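## Task

Take the white radish and the tomato out of the pan and put both completely into the bag, in the space between its two layers. At the finish every other item, including the white ball, must still be in the pan; the loaded part of the bag must rest on the table; no more than one corner of the bag may lie on an arm's base; no part of the bag may be in the pan or stick out past the table edge by more than about a finger's width.

## Robot and tools

ROBOT. Two arms, left_arm and right_arm, each with six joints and a parallel gripper. Joint order, everywhere: waist, shoulder, elbow, wrist pitch, wrist yaw, wrist roll, then the gripper. Stated joint ranges (rad): waist -2.618 to 3.054, shoulder 0.000 to 3.142, elbow 0.000 to 3.142, wrist pitch -1.571 to 1.571, wrist yaw -1.571 to 1.571, wrist roll -2.094 to 2.094; the true ends may differ by up to 0.059.

FRAMES. Scene frame: origin at table-top height halfway between the nominal bases, +x away from the robot over the table, +z up, left_arm on the +y side (arm names do not match image left/right). Calibrated bases in the scene frame: left_arm at (-0.019, +0.343, +0.033) m, quat_wxyz (+1.000, 0, 0, -0.008); right_arm at (-0.046, -0.254, +0.023) m, quat_wxyz (+1.000, 0, 0, +0.016); up is +z in both. Each arm's end_effector_position (m) and end_effector_quat_wxyz, and its wrist camera pose, are given in that arm's own base frame; fixed cameras and the table use the scene frame. Reported hand poses can be off by a few cm, more when stretched out. The end-effector point sits between the pads, about 1 cm short of the fingertips; fingers point along gripper +z and close along gripper y.

ROW FORMAT (shared by execute_actions and move). One row is a single flat list of 14 numbers, each in [-1, 1], covering both arms even if one stays still: left_arm's 6 joint values then its opening, then right_arm's 6 joint values then its opening. Joint values are offsets, not poses: they are added to the Joint targets shown at the start of the action (or move), scaled so 1.0 = 2.224 rad for waist, shoulder, elbow and 8.485 rad for the three wrist joints. Sending 0 for a joint re-commands its current target; repeating the same offset in a new action moves it further. The opening is absolute: +1 fully open, -1 closed; values in between drive the fingers to where grip_measured reads that number. To leave a gripper unchanged, resend its current command (0 means half-closed, not 'no change').

execute_actions: actions = list of actions; each action = up to 15 rows, one row per 1/30 s step; if fewer than 15 rows, the last is held to fill 15 steps. Every row of an action counts from the targets at that action's start, not from the previous row. An action that would send a joint outward more than 0.059 rad beyond its range is refused for both arms; a malformed action, or a first action failing that check, voids the whole call. An empty list just returns state and images. cameras: list of names, null/omitted or ["all"] for all, [] for none; an unknown name voids the call.

move: target = one row or a list of up to 15 rows, all offsets from the same starting Joint targets. All joints travel together, so grippers follow curves, with no obstacle avoidance. speed (rad/s, 0.01 to 12.57, default 0.5) caps the joint with farthest to go; one value or one per target. blend (rad) rounds corners of a list. opening_speed (0.2 or more, per second on the -1..+1 scale) ramps the grippers; use a low value to close on soft items. blocking=false returns after about 0.5 s while the move continues. Paths take at least 0.5 s; those over 10 s stop short. The extra 'move:' line reports done, off_target (resting more than 0.035 rad off), moving, held or fault, plus limits=held if steps were withheld. Done does not mean no contact.

wait: seconds from 0 to 10; arms hold their last command and a running move continues. stop: brakes a running move (needs room). zoom_image: camera (one of cam_head_left, cam_head_right, cam_high, cam_low, cam_left_wrist, cam_right_wrist) and region [x0, y0, x1, y1] in pixels, top-left origin, at most 504 by 504, on that camera's latest image. finished_scene: scene = current scene number; irreversible, and any further calls in that reply act on the next scene.

RESULTS. Joint positions and Joint velocities list each arm's joints (rad, rad/s) then pad gap (m; 0.094 open). 'within noise' means the arm is still. Joint targets is the base for your next offsets. Tool commands shows present gripper commands. grip_measured reads up to 2.7 mm wide when empty and narrower than a held part under squeeze. Joint torques (N m) include gravity, have per-unit offsets and noise; joints 1 to 3 wrap at ±28. 'joint sent to its limit' and 'joint command not followed' (clearance check intervened) may appear. All images are 896x504.

LIMITS ON MOTION. Each target may lead its measured angle by at most 0.339 rad (big joints) or 2.2 rad (wrists); targets that would move a gripper over 200 mm away are scaled back, so big moves need several actions. Friction and load can leave joints short; small turns may not happen. If an arm is pushing on something or was dragged, command targets back past its current positions.

AVOID. Collisions or squeezes between the arms (including one gripper closing on the other's fingers), fast or hard hits, dropping or releasing moving items, anything leaving the table, and long holds at full stretch or straining at unreachable poses: motors warn with MOTOR HOT at 75 °C, fold the arm and disable it at 90 °C, and go limp at 100 °C. Loose objects may occasionally get nudged by outside disturbances. Let go by commanding an opening well above grip_measured.

Each tool is called after "Call:" as a command line: name --argument value for each argument, lists and objects as JSON in quotes; but a table of rows of numbers goes row by row, as --pt "numbers of a row", without its own name.

## Session

Call:
execute_actions --actions '[]'

Scene clock: 0.00 s.
left_arm: end_effector_position=(+0.4004, -0.0007, +0.0974) grip_measured=+1.000 end_effector_quat_wxyz=(+0.587, -0.029, +0.806, +0.069) | right_arm: end_effector_position=(+0.3897, -0.0329, +0.0731) grip_measured=+1.000 end_effector_quat_wxyz=(+0.525, +0.060, +0.848, -0.037)
Joint positions: left_arm=[-0.108 1.582 0.391 0.875 -0.249 0.001 0.094] | right_arm=[-0.048 1.537 0.415 0.659 0.083 0.041 0.094]
Joint velocities: within noise
Joint torques (N m): no reading
Heat: left arm: 25 °C; right arm: 28 °C.
Joint targets: left_arm=[-0.108 1.579 0.395 0.869 -0.249 0.001] | right_arm=[-0.048 1.527 0.425 0.672 0.084 0.041]
Tool commands: left_gripper/opening=+1.0 right_gripper/opening=+1.0

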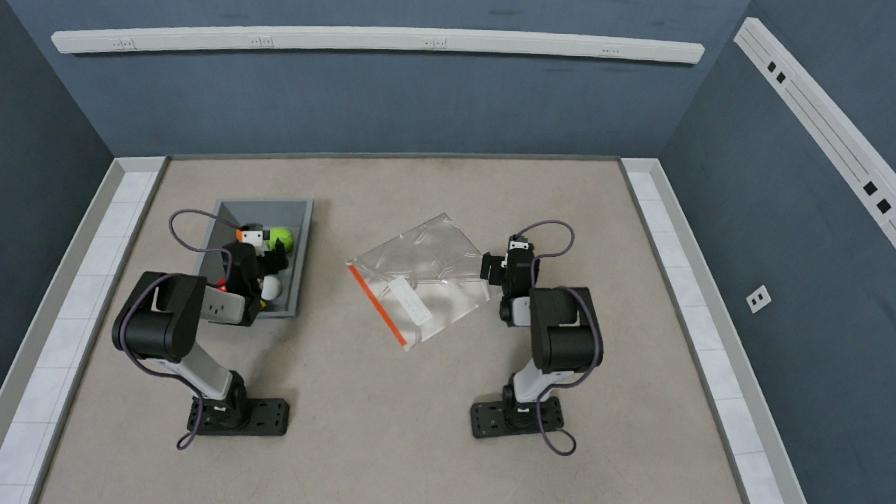

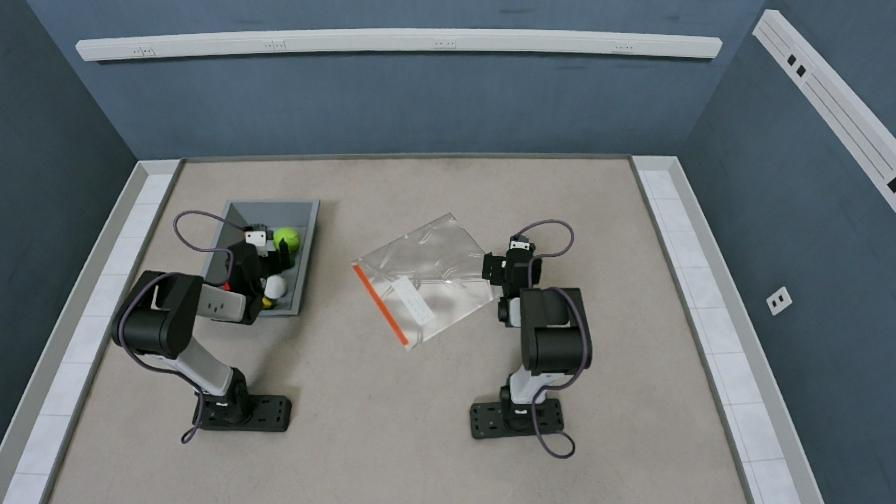

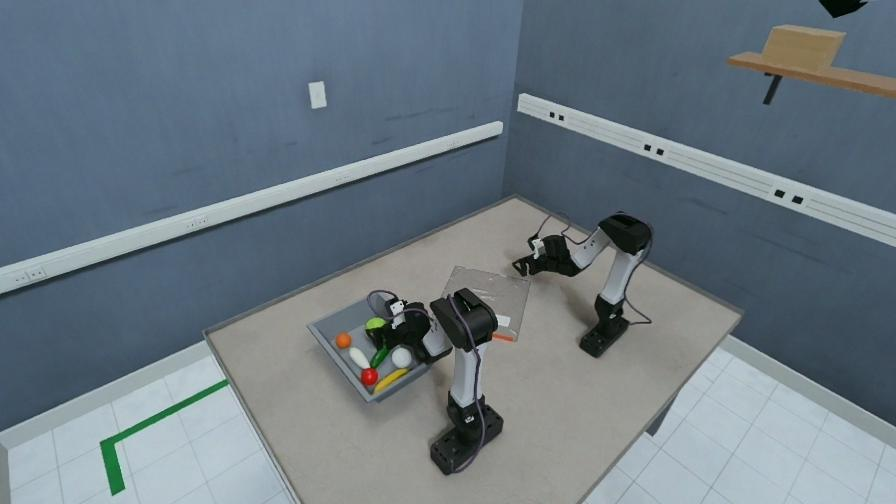

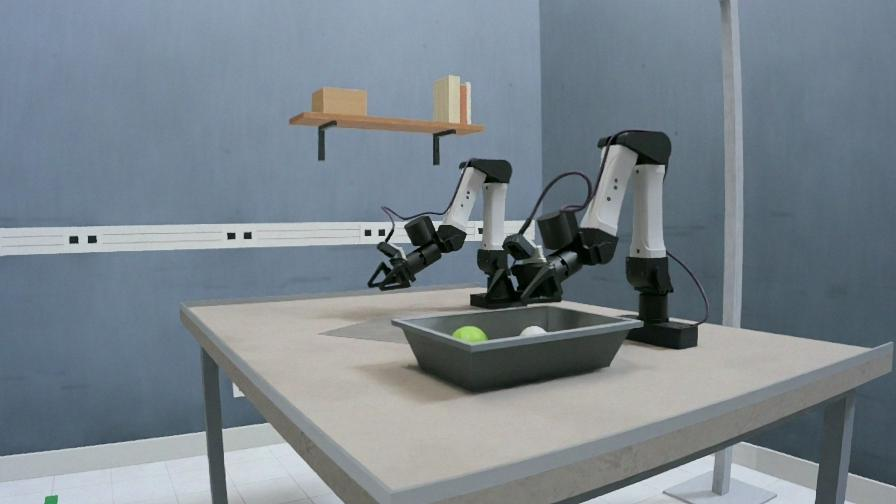

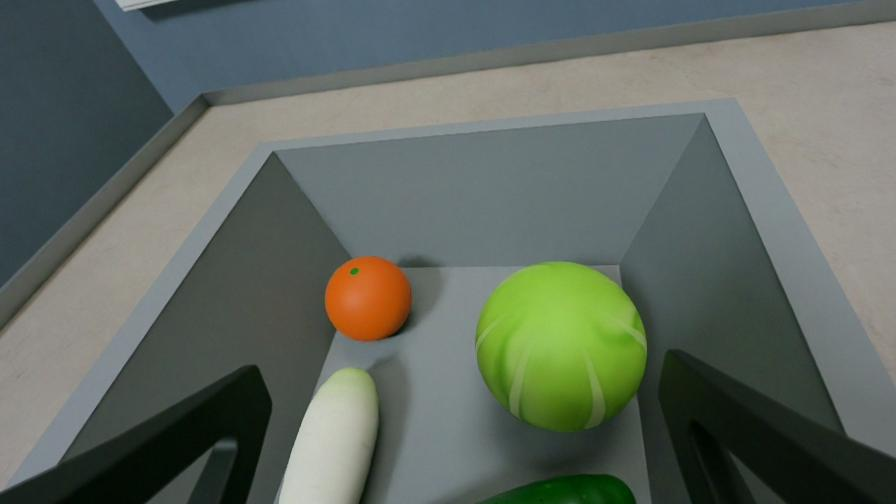

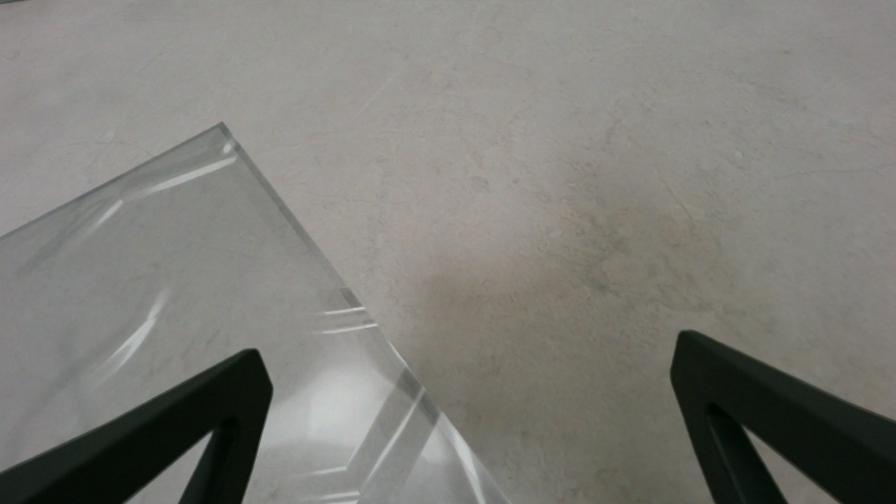

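Call:
zoom_image --camera "cam_head_right" --region '[330, 190, 530, 370]'

Call:
zoom_image --camera "cam_high" --region '[290, 250, 560, 420]'

Call:
zoom_image --camera "cam_low" --region '[280, 240, 480, 360]'

Scaled by 2.520 from the camera's 896x504 image, which has a finer 1280x720 frame.

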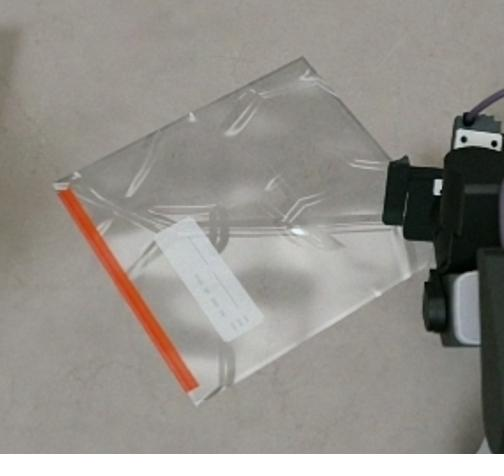

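Scaled by 1.867 from the camera's 896x504 image, which has a finer 1280x720 frame.

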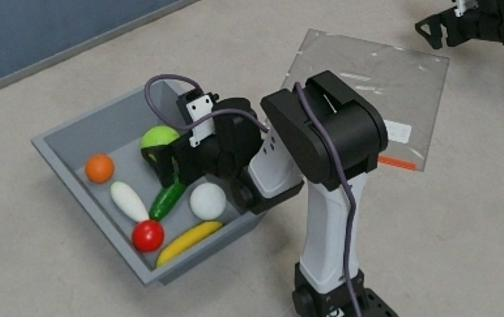

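Scaled by 2.520 from the camera's 896x504 image, which has a finer 1280x720 frame.

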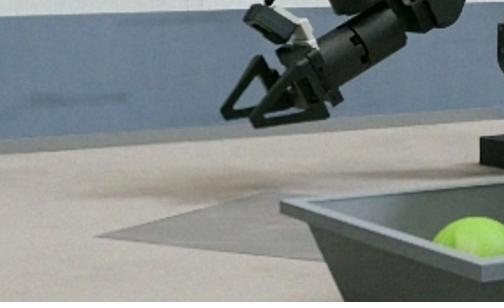

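Call:
move --target '[0,0,0,0,0,0,1,0.395,0.213,0.618,-0.2407,-0.01,-0.005,1]' --speed 1.0

Scene clock: 6.40 s.
left_arm: end_effector_position=(+0.4004, -0.0007, +0.0974) grip_measured=+1.000 end_effector_quat_wxyz=(+0.587, -0.029, +0.806, +0.069) | right_arm: end_effector_position=(+0.2548, +0.2780, +0.1164) grip_measured=+1.000 end_effector_quat_wxyz=(-0.001, -0.402, +0.916, -0.004)
Joint positions: left_arm=[-0.108 1.582 0.391 0.875 -0.249 0.001 0.094] | right_arm=[0.832 1.985 1.773 -1.364 0.006 0.005 0.094]
Joint velocities: within noise
Joint torques (N m): left_arm=[0.21 -5.6 6.34 2.33 -0.04 -0.05] | right_arm=[-0.02 -8.09 8.61 0.24 -0.1 -0.02]
Heat: left arm: 28 °C; right arm: 29 °C.
Joint targets: left_arm=[-0.108 1.579 0.395 0.869 -0.249 0.001] | right_arm=[0.831 2.001 1.800 -1.370 -0.001 -0.001]
move: done

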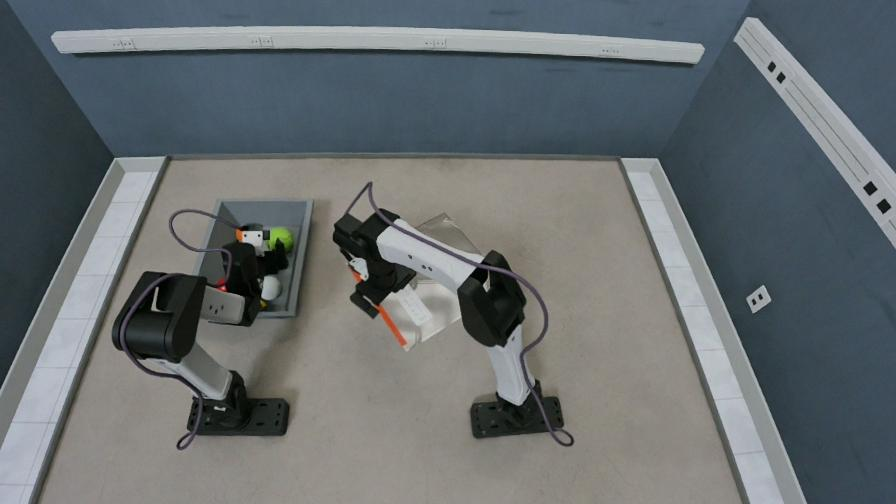

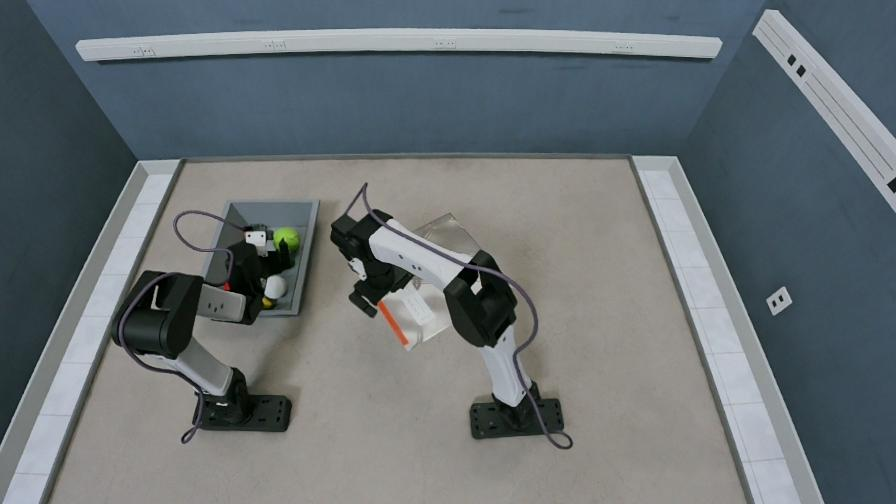

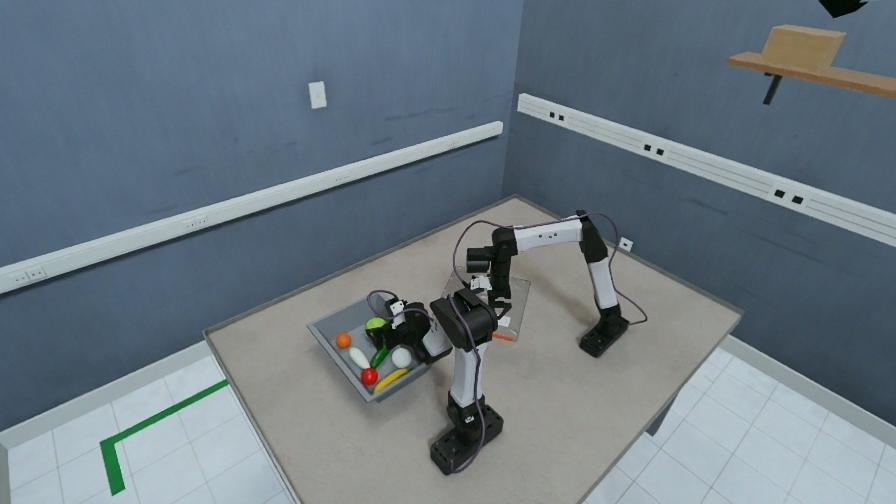

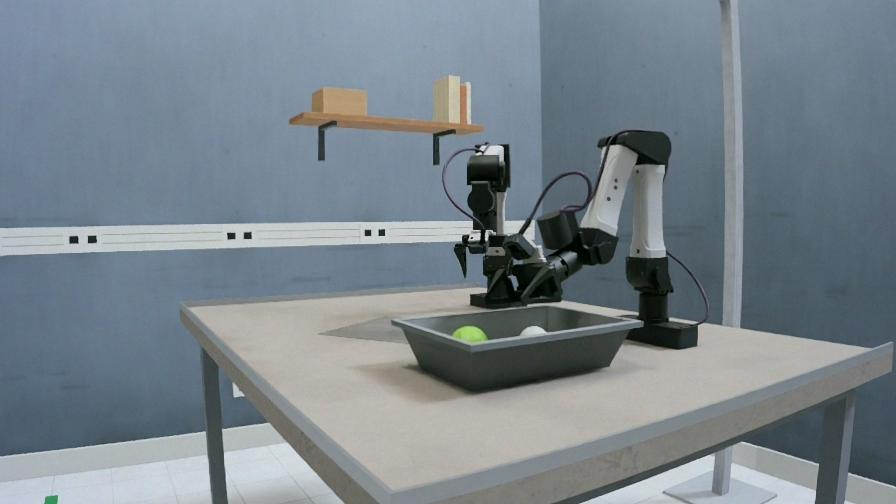

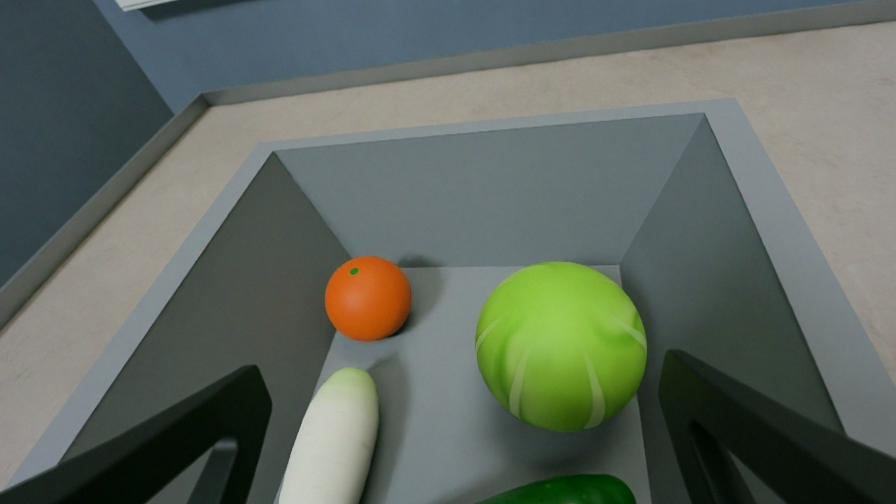

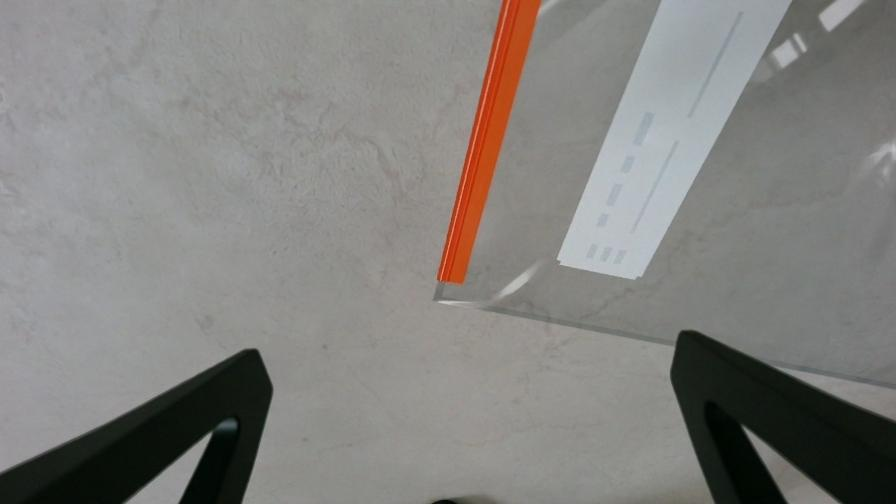

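Call:
zoom_image --camera "cam_right_wrist" --region '[380, 150, 620, 330]'

Call:
zoom_image --camera "cam_right_wrist" --region '[400, 0, 896, 280]'

Scaled by 2.100 from the camera's 896x504 image, which has a finer 1280x720 frame.

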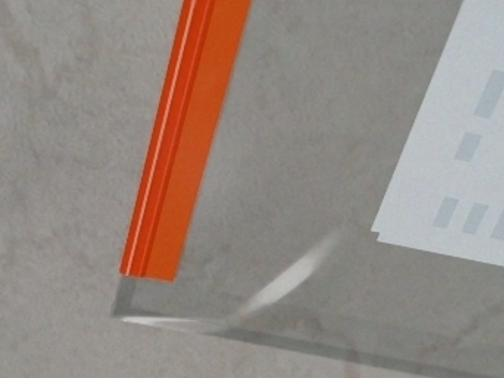

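Scaled by 1.016 from the camera's 896x504 image, which has a finer 1280x720 frame.

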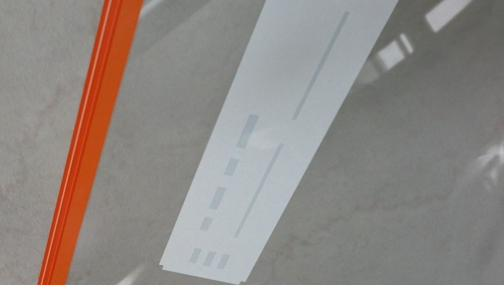

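Call:
move --pt "0 -0.225 -0.066 -0.05 0.0293 0 1 -0.225 0 0 0 0 0 1" --pt "-0.323 -0.450 -0.133 -0.1048 0.0293 0 1 -0.225 0 0 0 0 0 1" --speed 0.9 --cameras '["cam_head_right","cam_high","cam_left_wrist","cam_right_wrist"]'

Scene clock: 9.83 s.
left_arm: end_effector_position=(+0.1815, -0.1917, +0.0887) grip_measured=+1.000 end_effector_quat_wxyz=(+0.480, +0.338, +0.784, -0.203) | right_arm: end_effector_position=(+0.3571, +0.1203, +0.1164) grip_measured=+1.000 end_effector_quat_wxyz=(-0.003, -0.160, +0.987, -0.001)
Joint positions: left_arm=[-0.82 0.584 0.112 -0.003 -0.01 0.001 0.094] | right_arm=[0.325 1.985 1.773 -1.365 0 0.004 0.094]
Joint velocities: within noise
Joint torques (N m): left_arm=[-0.32 -0.28 7.28 2.15 0.11 -0.06] | right_arm=[0.55 -8.09 8.58 0.22 -0.03 -0.01]
Heat: left arm: 29 °C; right arm: 30 °C.
Joint targets: left_arm=[-0.826 0.578 0.099 -0.020 0.000 0.001] | right_arm=[0.330 2.001 1.800 -1.370 -0.001 -0.001]
move: done
Images, in order (width x height): cam_head_right 896x504, cam_high 896x504, cam_left_wrist 896x504, cam_right_wrist 896x504.

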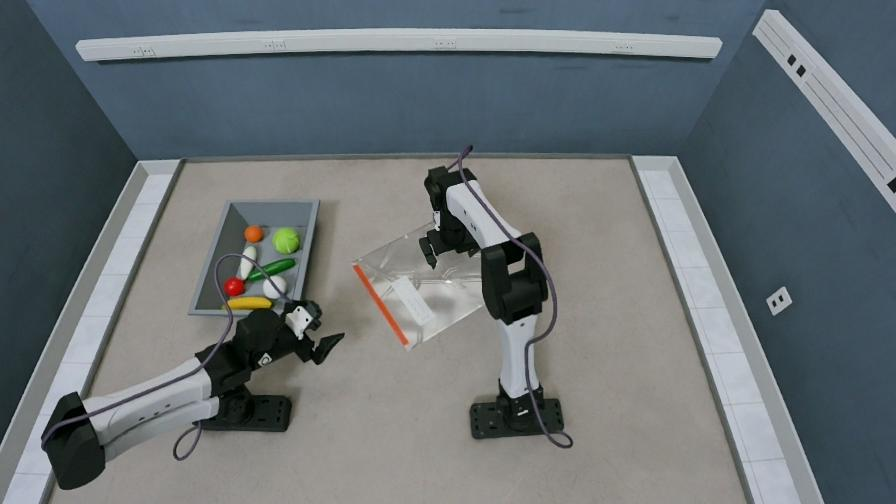

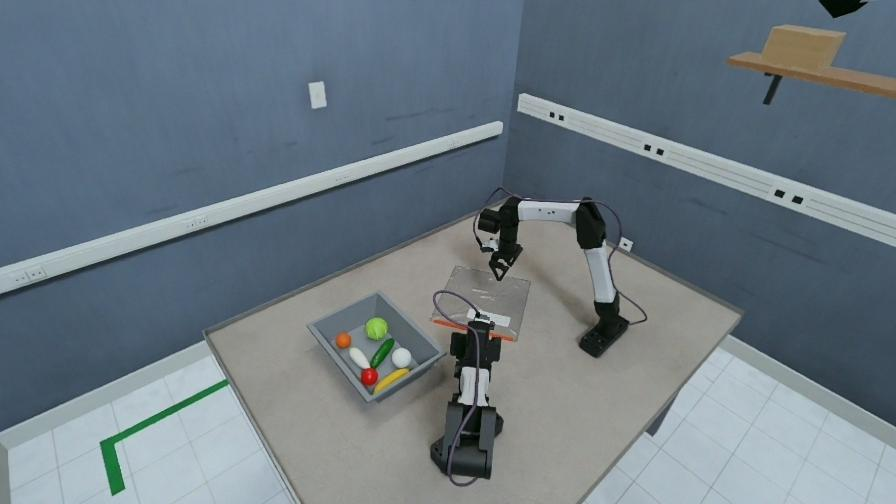

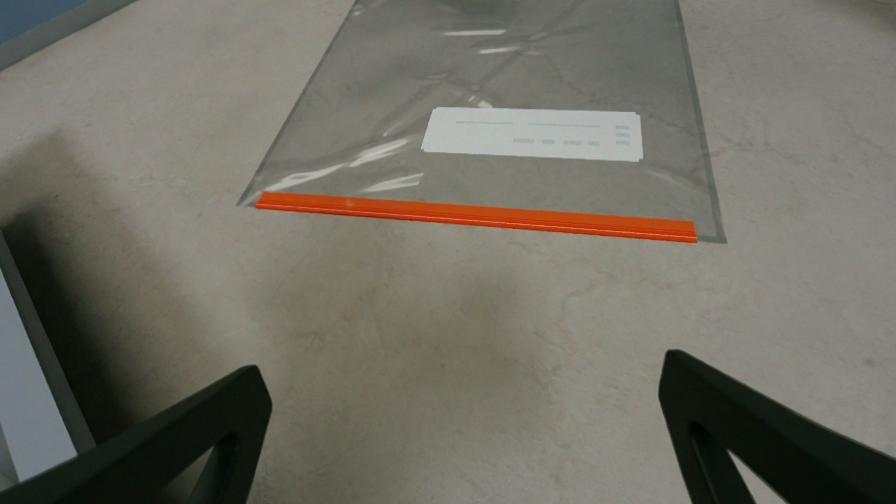

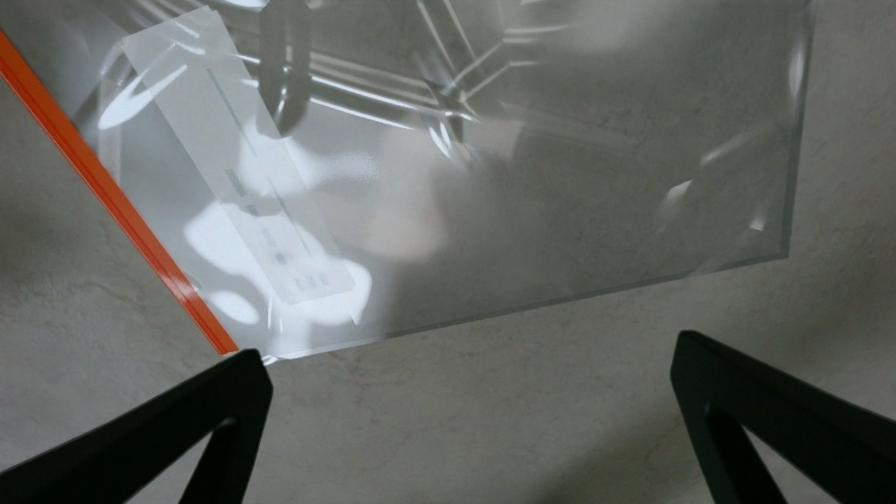

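Call:
zoom_image --camera "cam_left_wrist" --region '[230, 150, 490, 250]'

Call:
zoom_image --camera "cam_left_wrist" --region '[490, 150, 750, 260]'

Call:
zoom_image --camera "cam_right_wrist" --region '[392, 0, 896, 350]'

Scaled by 1.938 from the camera's 896x504 image, which has a finer 1280x720 frame.

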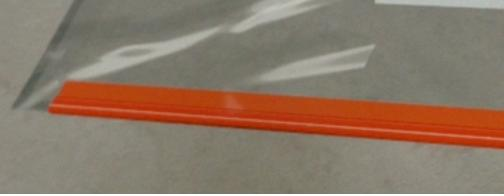

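Scaled by 1.938 from the camera's 896x504 image, which has a finer 1280x720 frame.

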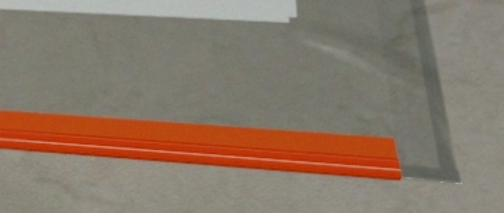

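Scaled by 1.000.

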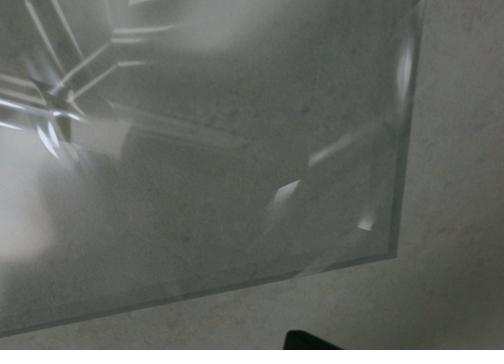

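Call:
move --target '[0,0,0,0,0,0,1,0.1866,0.085,-0.0247,0.0304,0,0,-0.25]' --speed 0.6 --cameras '["cam_head_right","cam_left_wrist","cam_right_wrist","cam_low"]'

Scene clock: 13.93 s.
left_arm: end_effector_position=(+0.1814, -0.1916, +0.0885) grip_measured=+1.000 end_effector_quat_wxyz=(+0.479, +0.338, +0.784, -0.203) | right_arm: end_effector_position=(+0.3083, +0.2877, +0.0356) grip_measured=-0.249 end_effector_quat_wxyz=(+0.006, -0.365, +0.931, +0.002)
Joint positions: left_arm=[-0.82 0.584 0.112 -0.004 -0.01 0.001 0.094] | right_arm=[0.751 2.18 1.746 -1.124 0 0.004 0.035]
Joint velocities: within noise
Joint torques (N m): left_arm=[-0.28 -0.25 7.28 2.15 0.11 -0.05] | right_arm=[-0.5 -10.04 5.89 0.42 -0.03 -0.01]
Heat: left arm: 30 °C; right arm: 31 °C.
Joint targets: left_arm=[-0.826 0.578 0.099 -0.020 0.000 0.001] | right_arm=[0.745 2.190 1.745 -1.112 -0.001 -0.001]
move: done
Images, in order (width x height): cam_head_right 896x504, cam_low 896x504, cam_left_wrist 896x504, cam_right_wrist 896x504.

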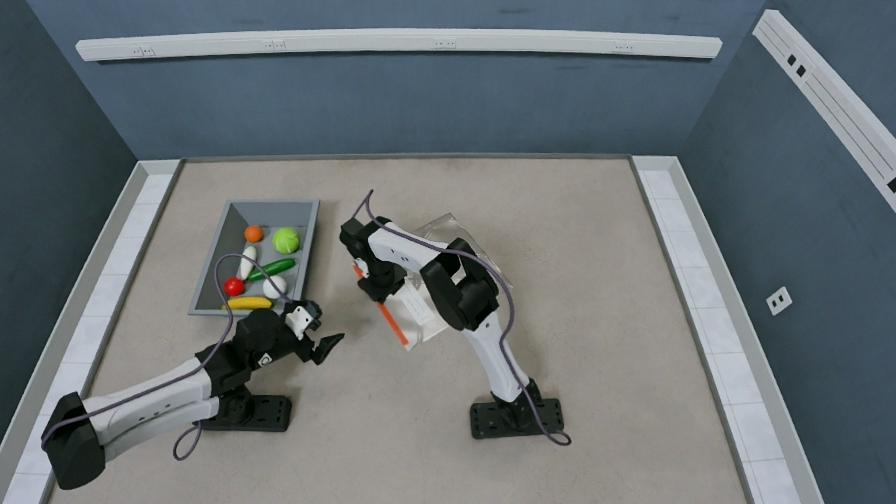

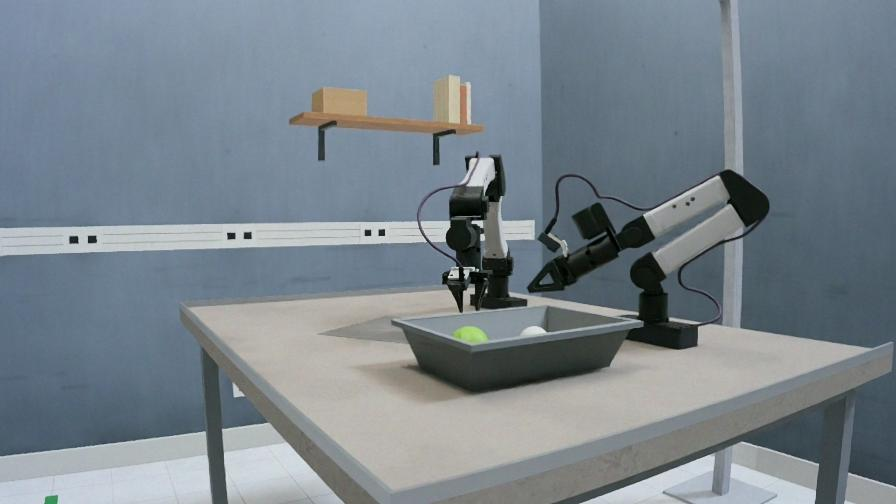

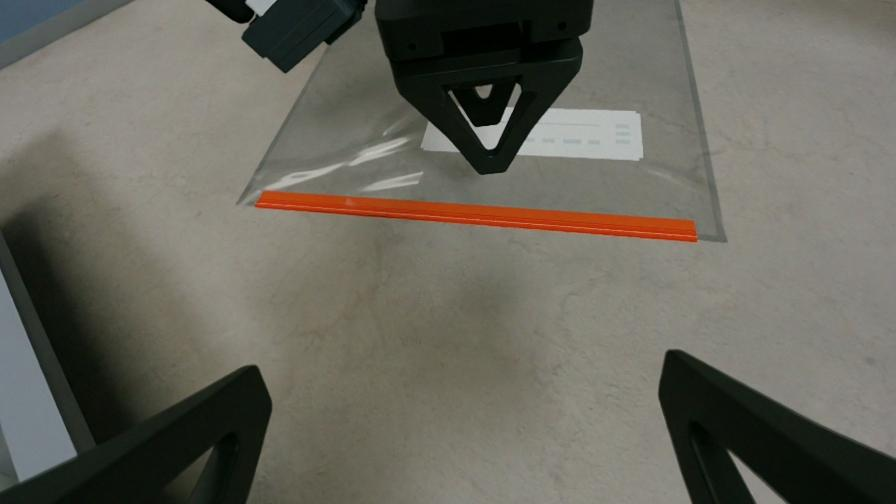

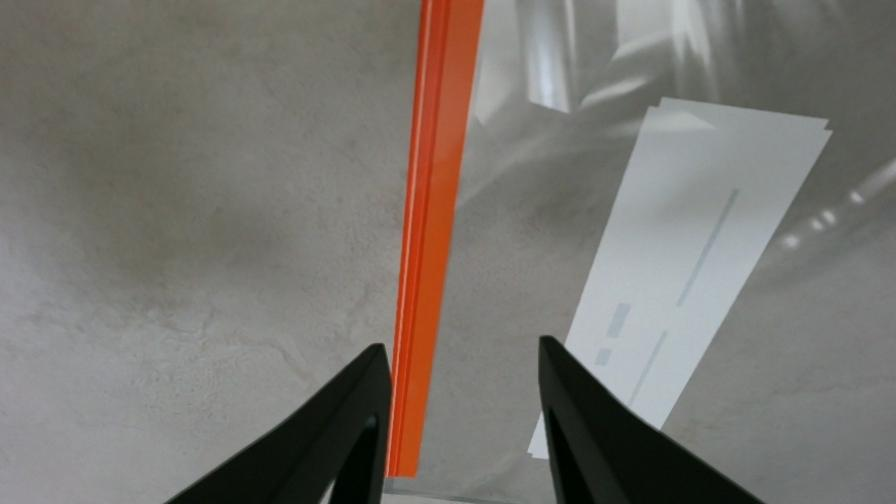

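Call:
move --pt "0 0 0 0 0 0 1 -0.029 0 0 0 0 0 -0.25" --pt "0 0 0 0 0 0 1 -0.029 0.0157 -0.0469 0.0149 0 0 -0.25" --speed 0.25 --cameras '["cam_left_wrist","cam_right_wrist"]'

Scene clock: 16.57 s.
left_arm: end_effector_position=(+0.1814, -0.1916, +0.0885) grip_measured=+1.000 end_effector_quat_wxyz=(+0.479, +0.338, +0.784, -0.203) | right_arm: end_effector_position=(+0.3254, +0.2619, -0.0021) grip_measured=-0.249 end_effector_quat_wxyz=(+0.002, -0.331, +0.944, +0.001)
Joint positions: left_arm=[-0.82 0.584 0.112 -0.004 -0.01 0.001 0.094] | right_arm=[0.678 2.212 1.643 -0.997 0.001 0.004 0.035]
Joint velocities: within noise
Joint torques (N m): left_arm=[-0.28 -0.28 7.25 2.14 0.1 -0.06] | right_arm=[0.35 -9.77 5.56 0.4 -0.04 -0.01]
Heat: left arm: 30 °C; right arm: 31 °C.
Joint targets: left_arm=[-0.826 0.578 0.099 -0.020 0.000 0.001] | right_arm=[0.681 2.225 1.641 -0.986 -0.001 -0.001]
move: done
Images, in order (width x height): cam_left_wrist 896x504, cam_right_wrist 896x504.

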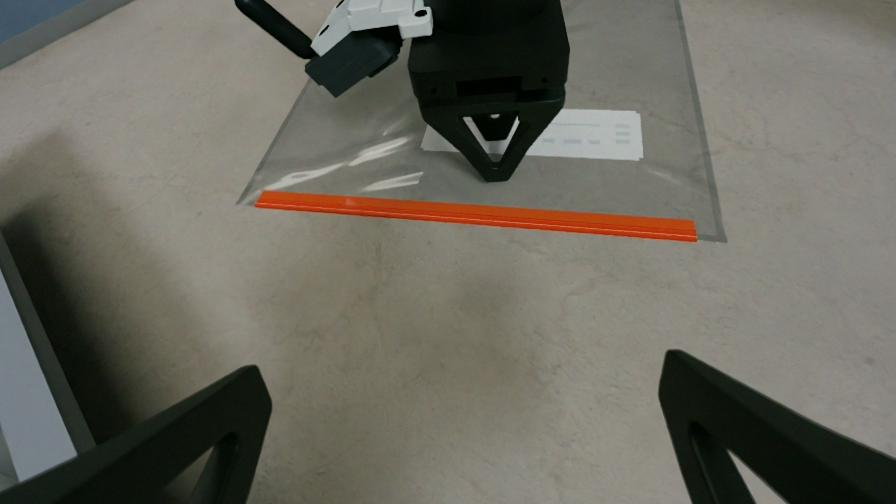

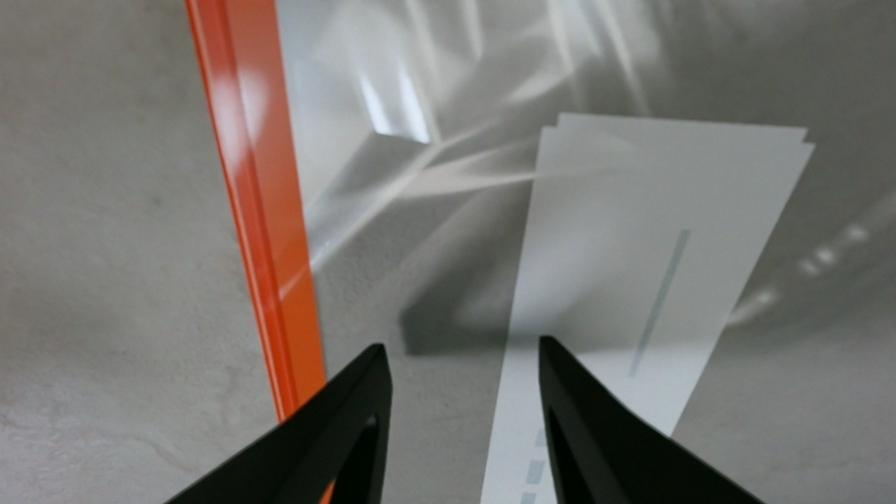

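Call:
move --target '[0,0,0,0,0,0,1,0,0.0046,-0.0092,0.0036,0,0,-0.25]' --speed 0.1 --cameras '["cam_left_wrist","cam_right_wrist"]'

Scene clock: 17.50 s.
left_arm: end_effector_position=(+0.1814, -0.1916, +0.0885) grip_measured=+1.000 end_effector_quat_wxyz=(+0.479, +0.338, +0.784, -0.203) | right_arm: end_effector_position=(+0.3258, +0.2623, -0.0076) grip_measured=-0.249 end_effector_quat_wxyz=(+0.005, -0.331, +0.944, +0.001)
Joint positions: left_arm=[-0.82 0.584 0.112 -0.004 -0.01 0.001 0.094] | right_arm=[0.678 2.215 1.626 -0.971 0.001 0.004 0.035]
Joint velocities: within noise
Joint torques (N m): left_arm=[-0.28 -0.29 7.28 2.16 0.11 -0.06] | right_arm=[0.39 -9.14 5.19 0.5 -0.04 -0.01]
Heat: left arm: 30 °C; right arm: 31 °C.
Joint targets: left_arm=[-0.826 0.578 0.099 -0.020 0.000 0.001] | right_arm=[0.681 2.235 1.620 -0.955 -0.001 -0.001]
move: done
Images, in order (width x height): cam_left_wrist 896x504, cam_right_wrist 896x504.

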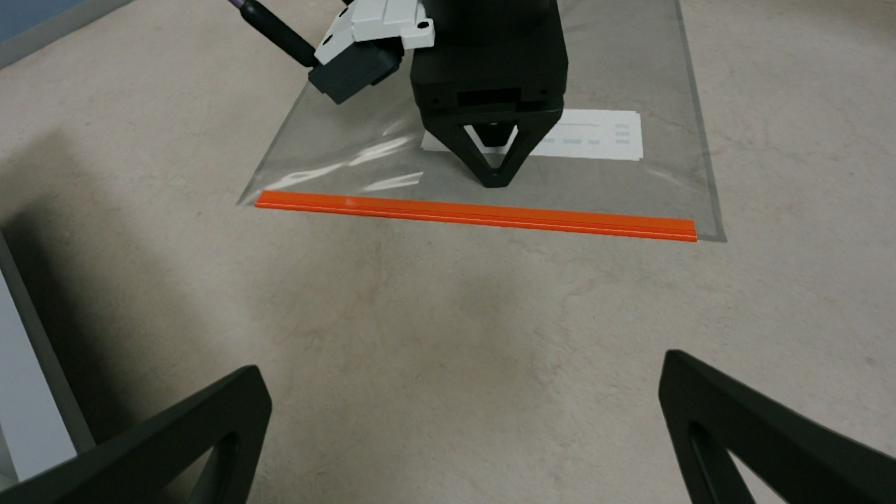

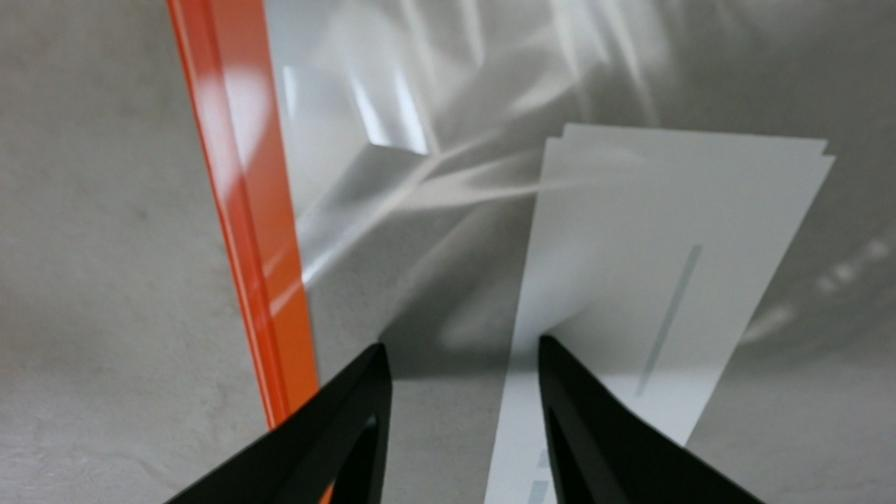

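Call:
move --target '[0,0,0,0,0,0,1,0,0.003,-0.0045,0.0016,0,0,-0.25]' --speed 0.1 --cameras '["cam_left_wrist","cam_right_wrist"]'

Scene clock: 18.43 s.
left_arm: end_effector_position=(+0.1814, -0.1916, +0.0885) grip_measured=+1.000 end_effector_quat_wxyz=(+0.479, +0.338, +0.784, -0.203) | right_arm: end_effector_position=(+0.3257, +0.2622, -0.0081) grip_measured=-0.249 end_effector_quat_wxyz=(+0.005, -0.331, +0.944, +0.002)
Joint positions: left_arm=[-0.82 0.584 0.112 -0.004 -0.01 0.001 0.094] | right_arm=[0.678 2.215 1.624 -0.969 0.001 0.004 0.035]
Joint velocities: within noise
Joint torques (N m): left_arm=[-0.31 -0.25 7.28 2.15 0.11 -0.05] | right_arm=[0.36 -8.64 4.41 0.57 -0.05 -0.01]
Heat: left arm: 30 °C; right arm: 32 °C.
Joint targets: left_arm=[-0.826 0.578 0.099 -0.020 0.000 0.001] | right_arm=[0.681 2.242 1.610 -0.942 -0.001 -0.001]
move: done
Images, in order (width x height): cam_left_wrist 896x504, cam_right_wrist 896x504.

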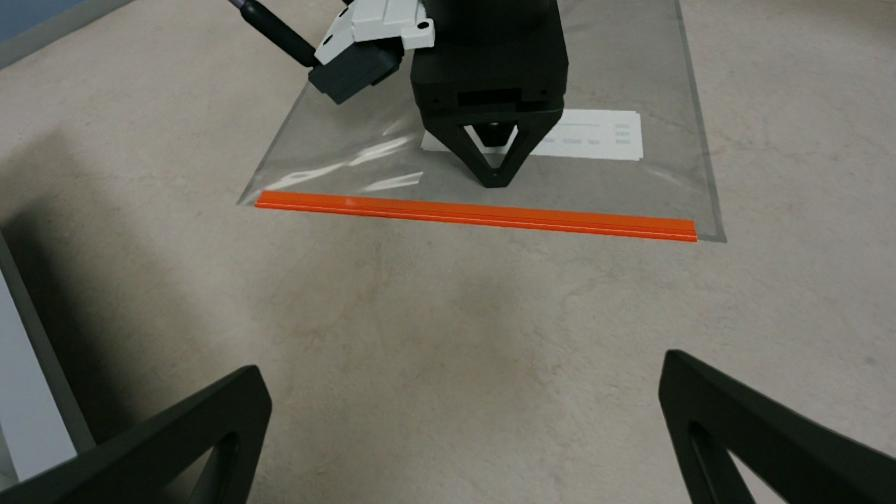

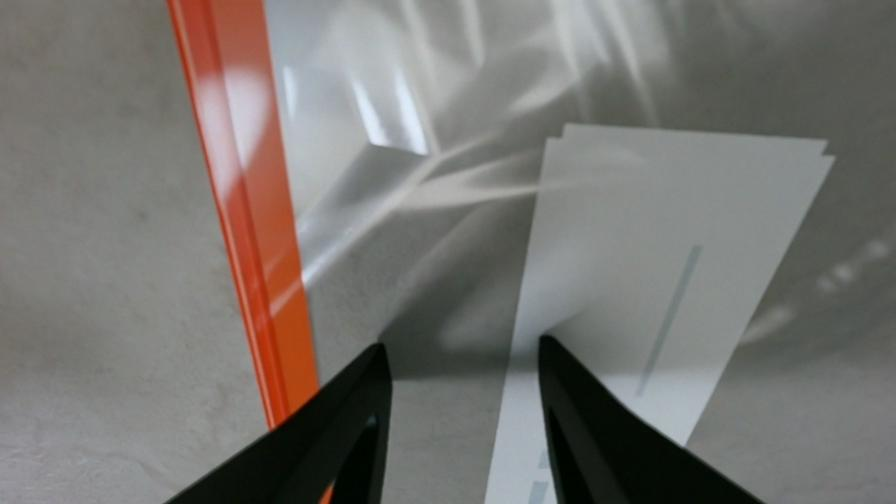

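Call:
move --target '[0,0,0,0,0,0,1,0,0,0,0,0,0,-1]' --opening_speed 0.5 --cameras '["cam_left_wrist","cam_right_wrist"]'

Scene clock: 20.33 s.
left_arm: end_effector_position=(+0.1814, -0.1916, +0.0885) grip_measured=+1.000 end_effector_quat_wxyz=(+0.479, +0.338, +0.784, -0.203) | right_arm: end_effector_position=(+0.3282, +0.2635, -0.0080) grip_measured=-0.991 end_effector_quat_wxyz=(+0.011, -0.331, +0.944, +0.002)
Joint positions: left_arm=[-0.82 0.584 0.112 -0.004 -0.01 0.001 0.094] | right_arm=[0.678 2.215 1.624 -0.958 0.004 0.004 0]
Joint velocities: within noise
Joint torques (N m): left_arm=[-0.28 -0.28 7.28 2.15 0.11 -0.05] | right_arm=[0.32 -8.66 4.41 0.49 -0.07 -0.01]
Heat: left arm: 30 °C; right arm: 32 °C.
Joint targets: left_arm=[-0.826 0.578 0.099 -0.020 0.000 0.001] | right_arm=[0.681 2.242 1.610 -0.941 -0.001 -0.001]
move: done
Images, in order (width x height): cam_left_wrist 896x504, cam_right_wrist 896x504.

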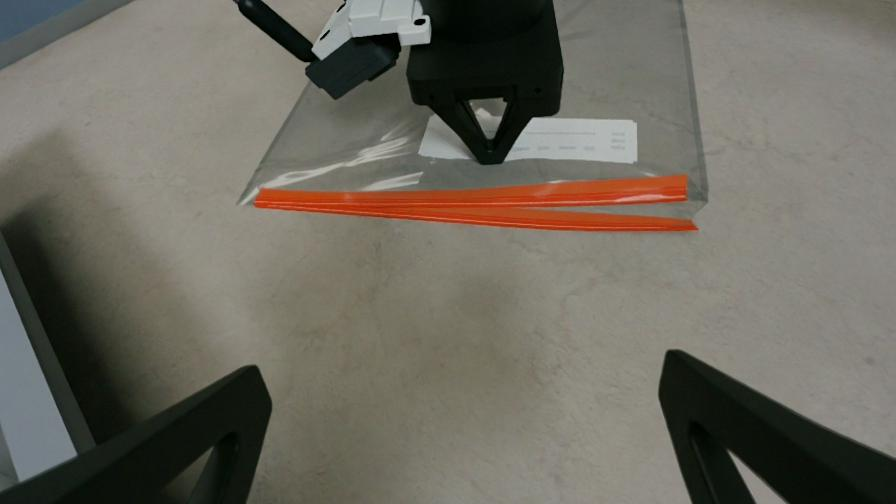

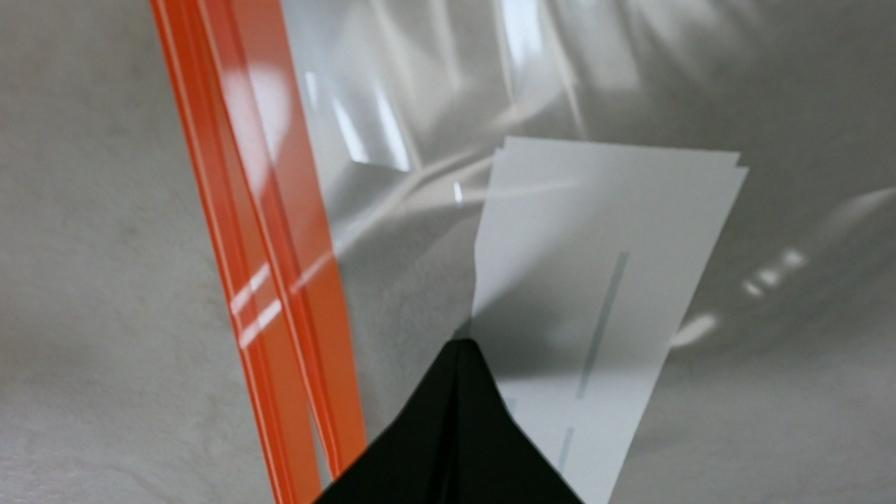

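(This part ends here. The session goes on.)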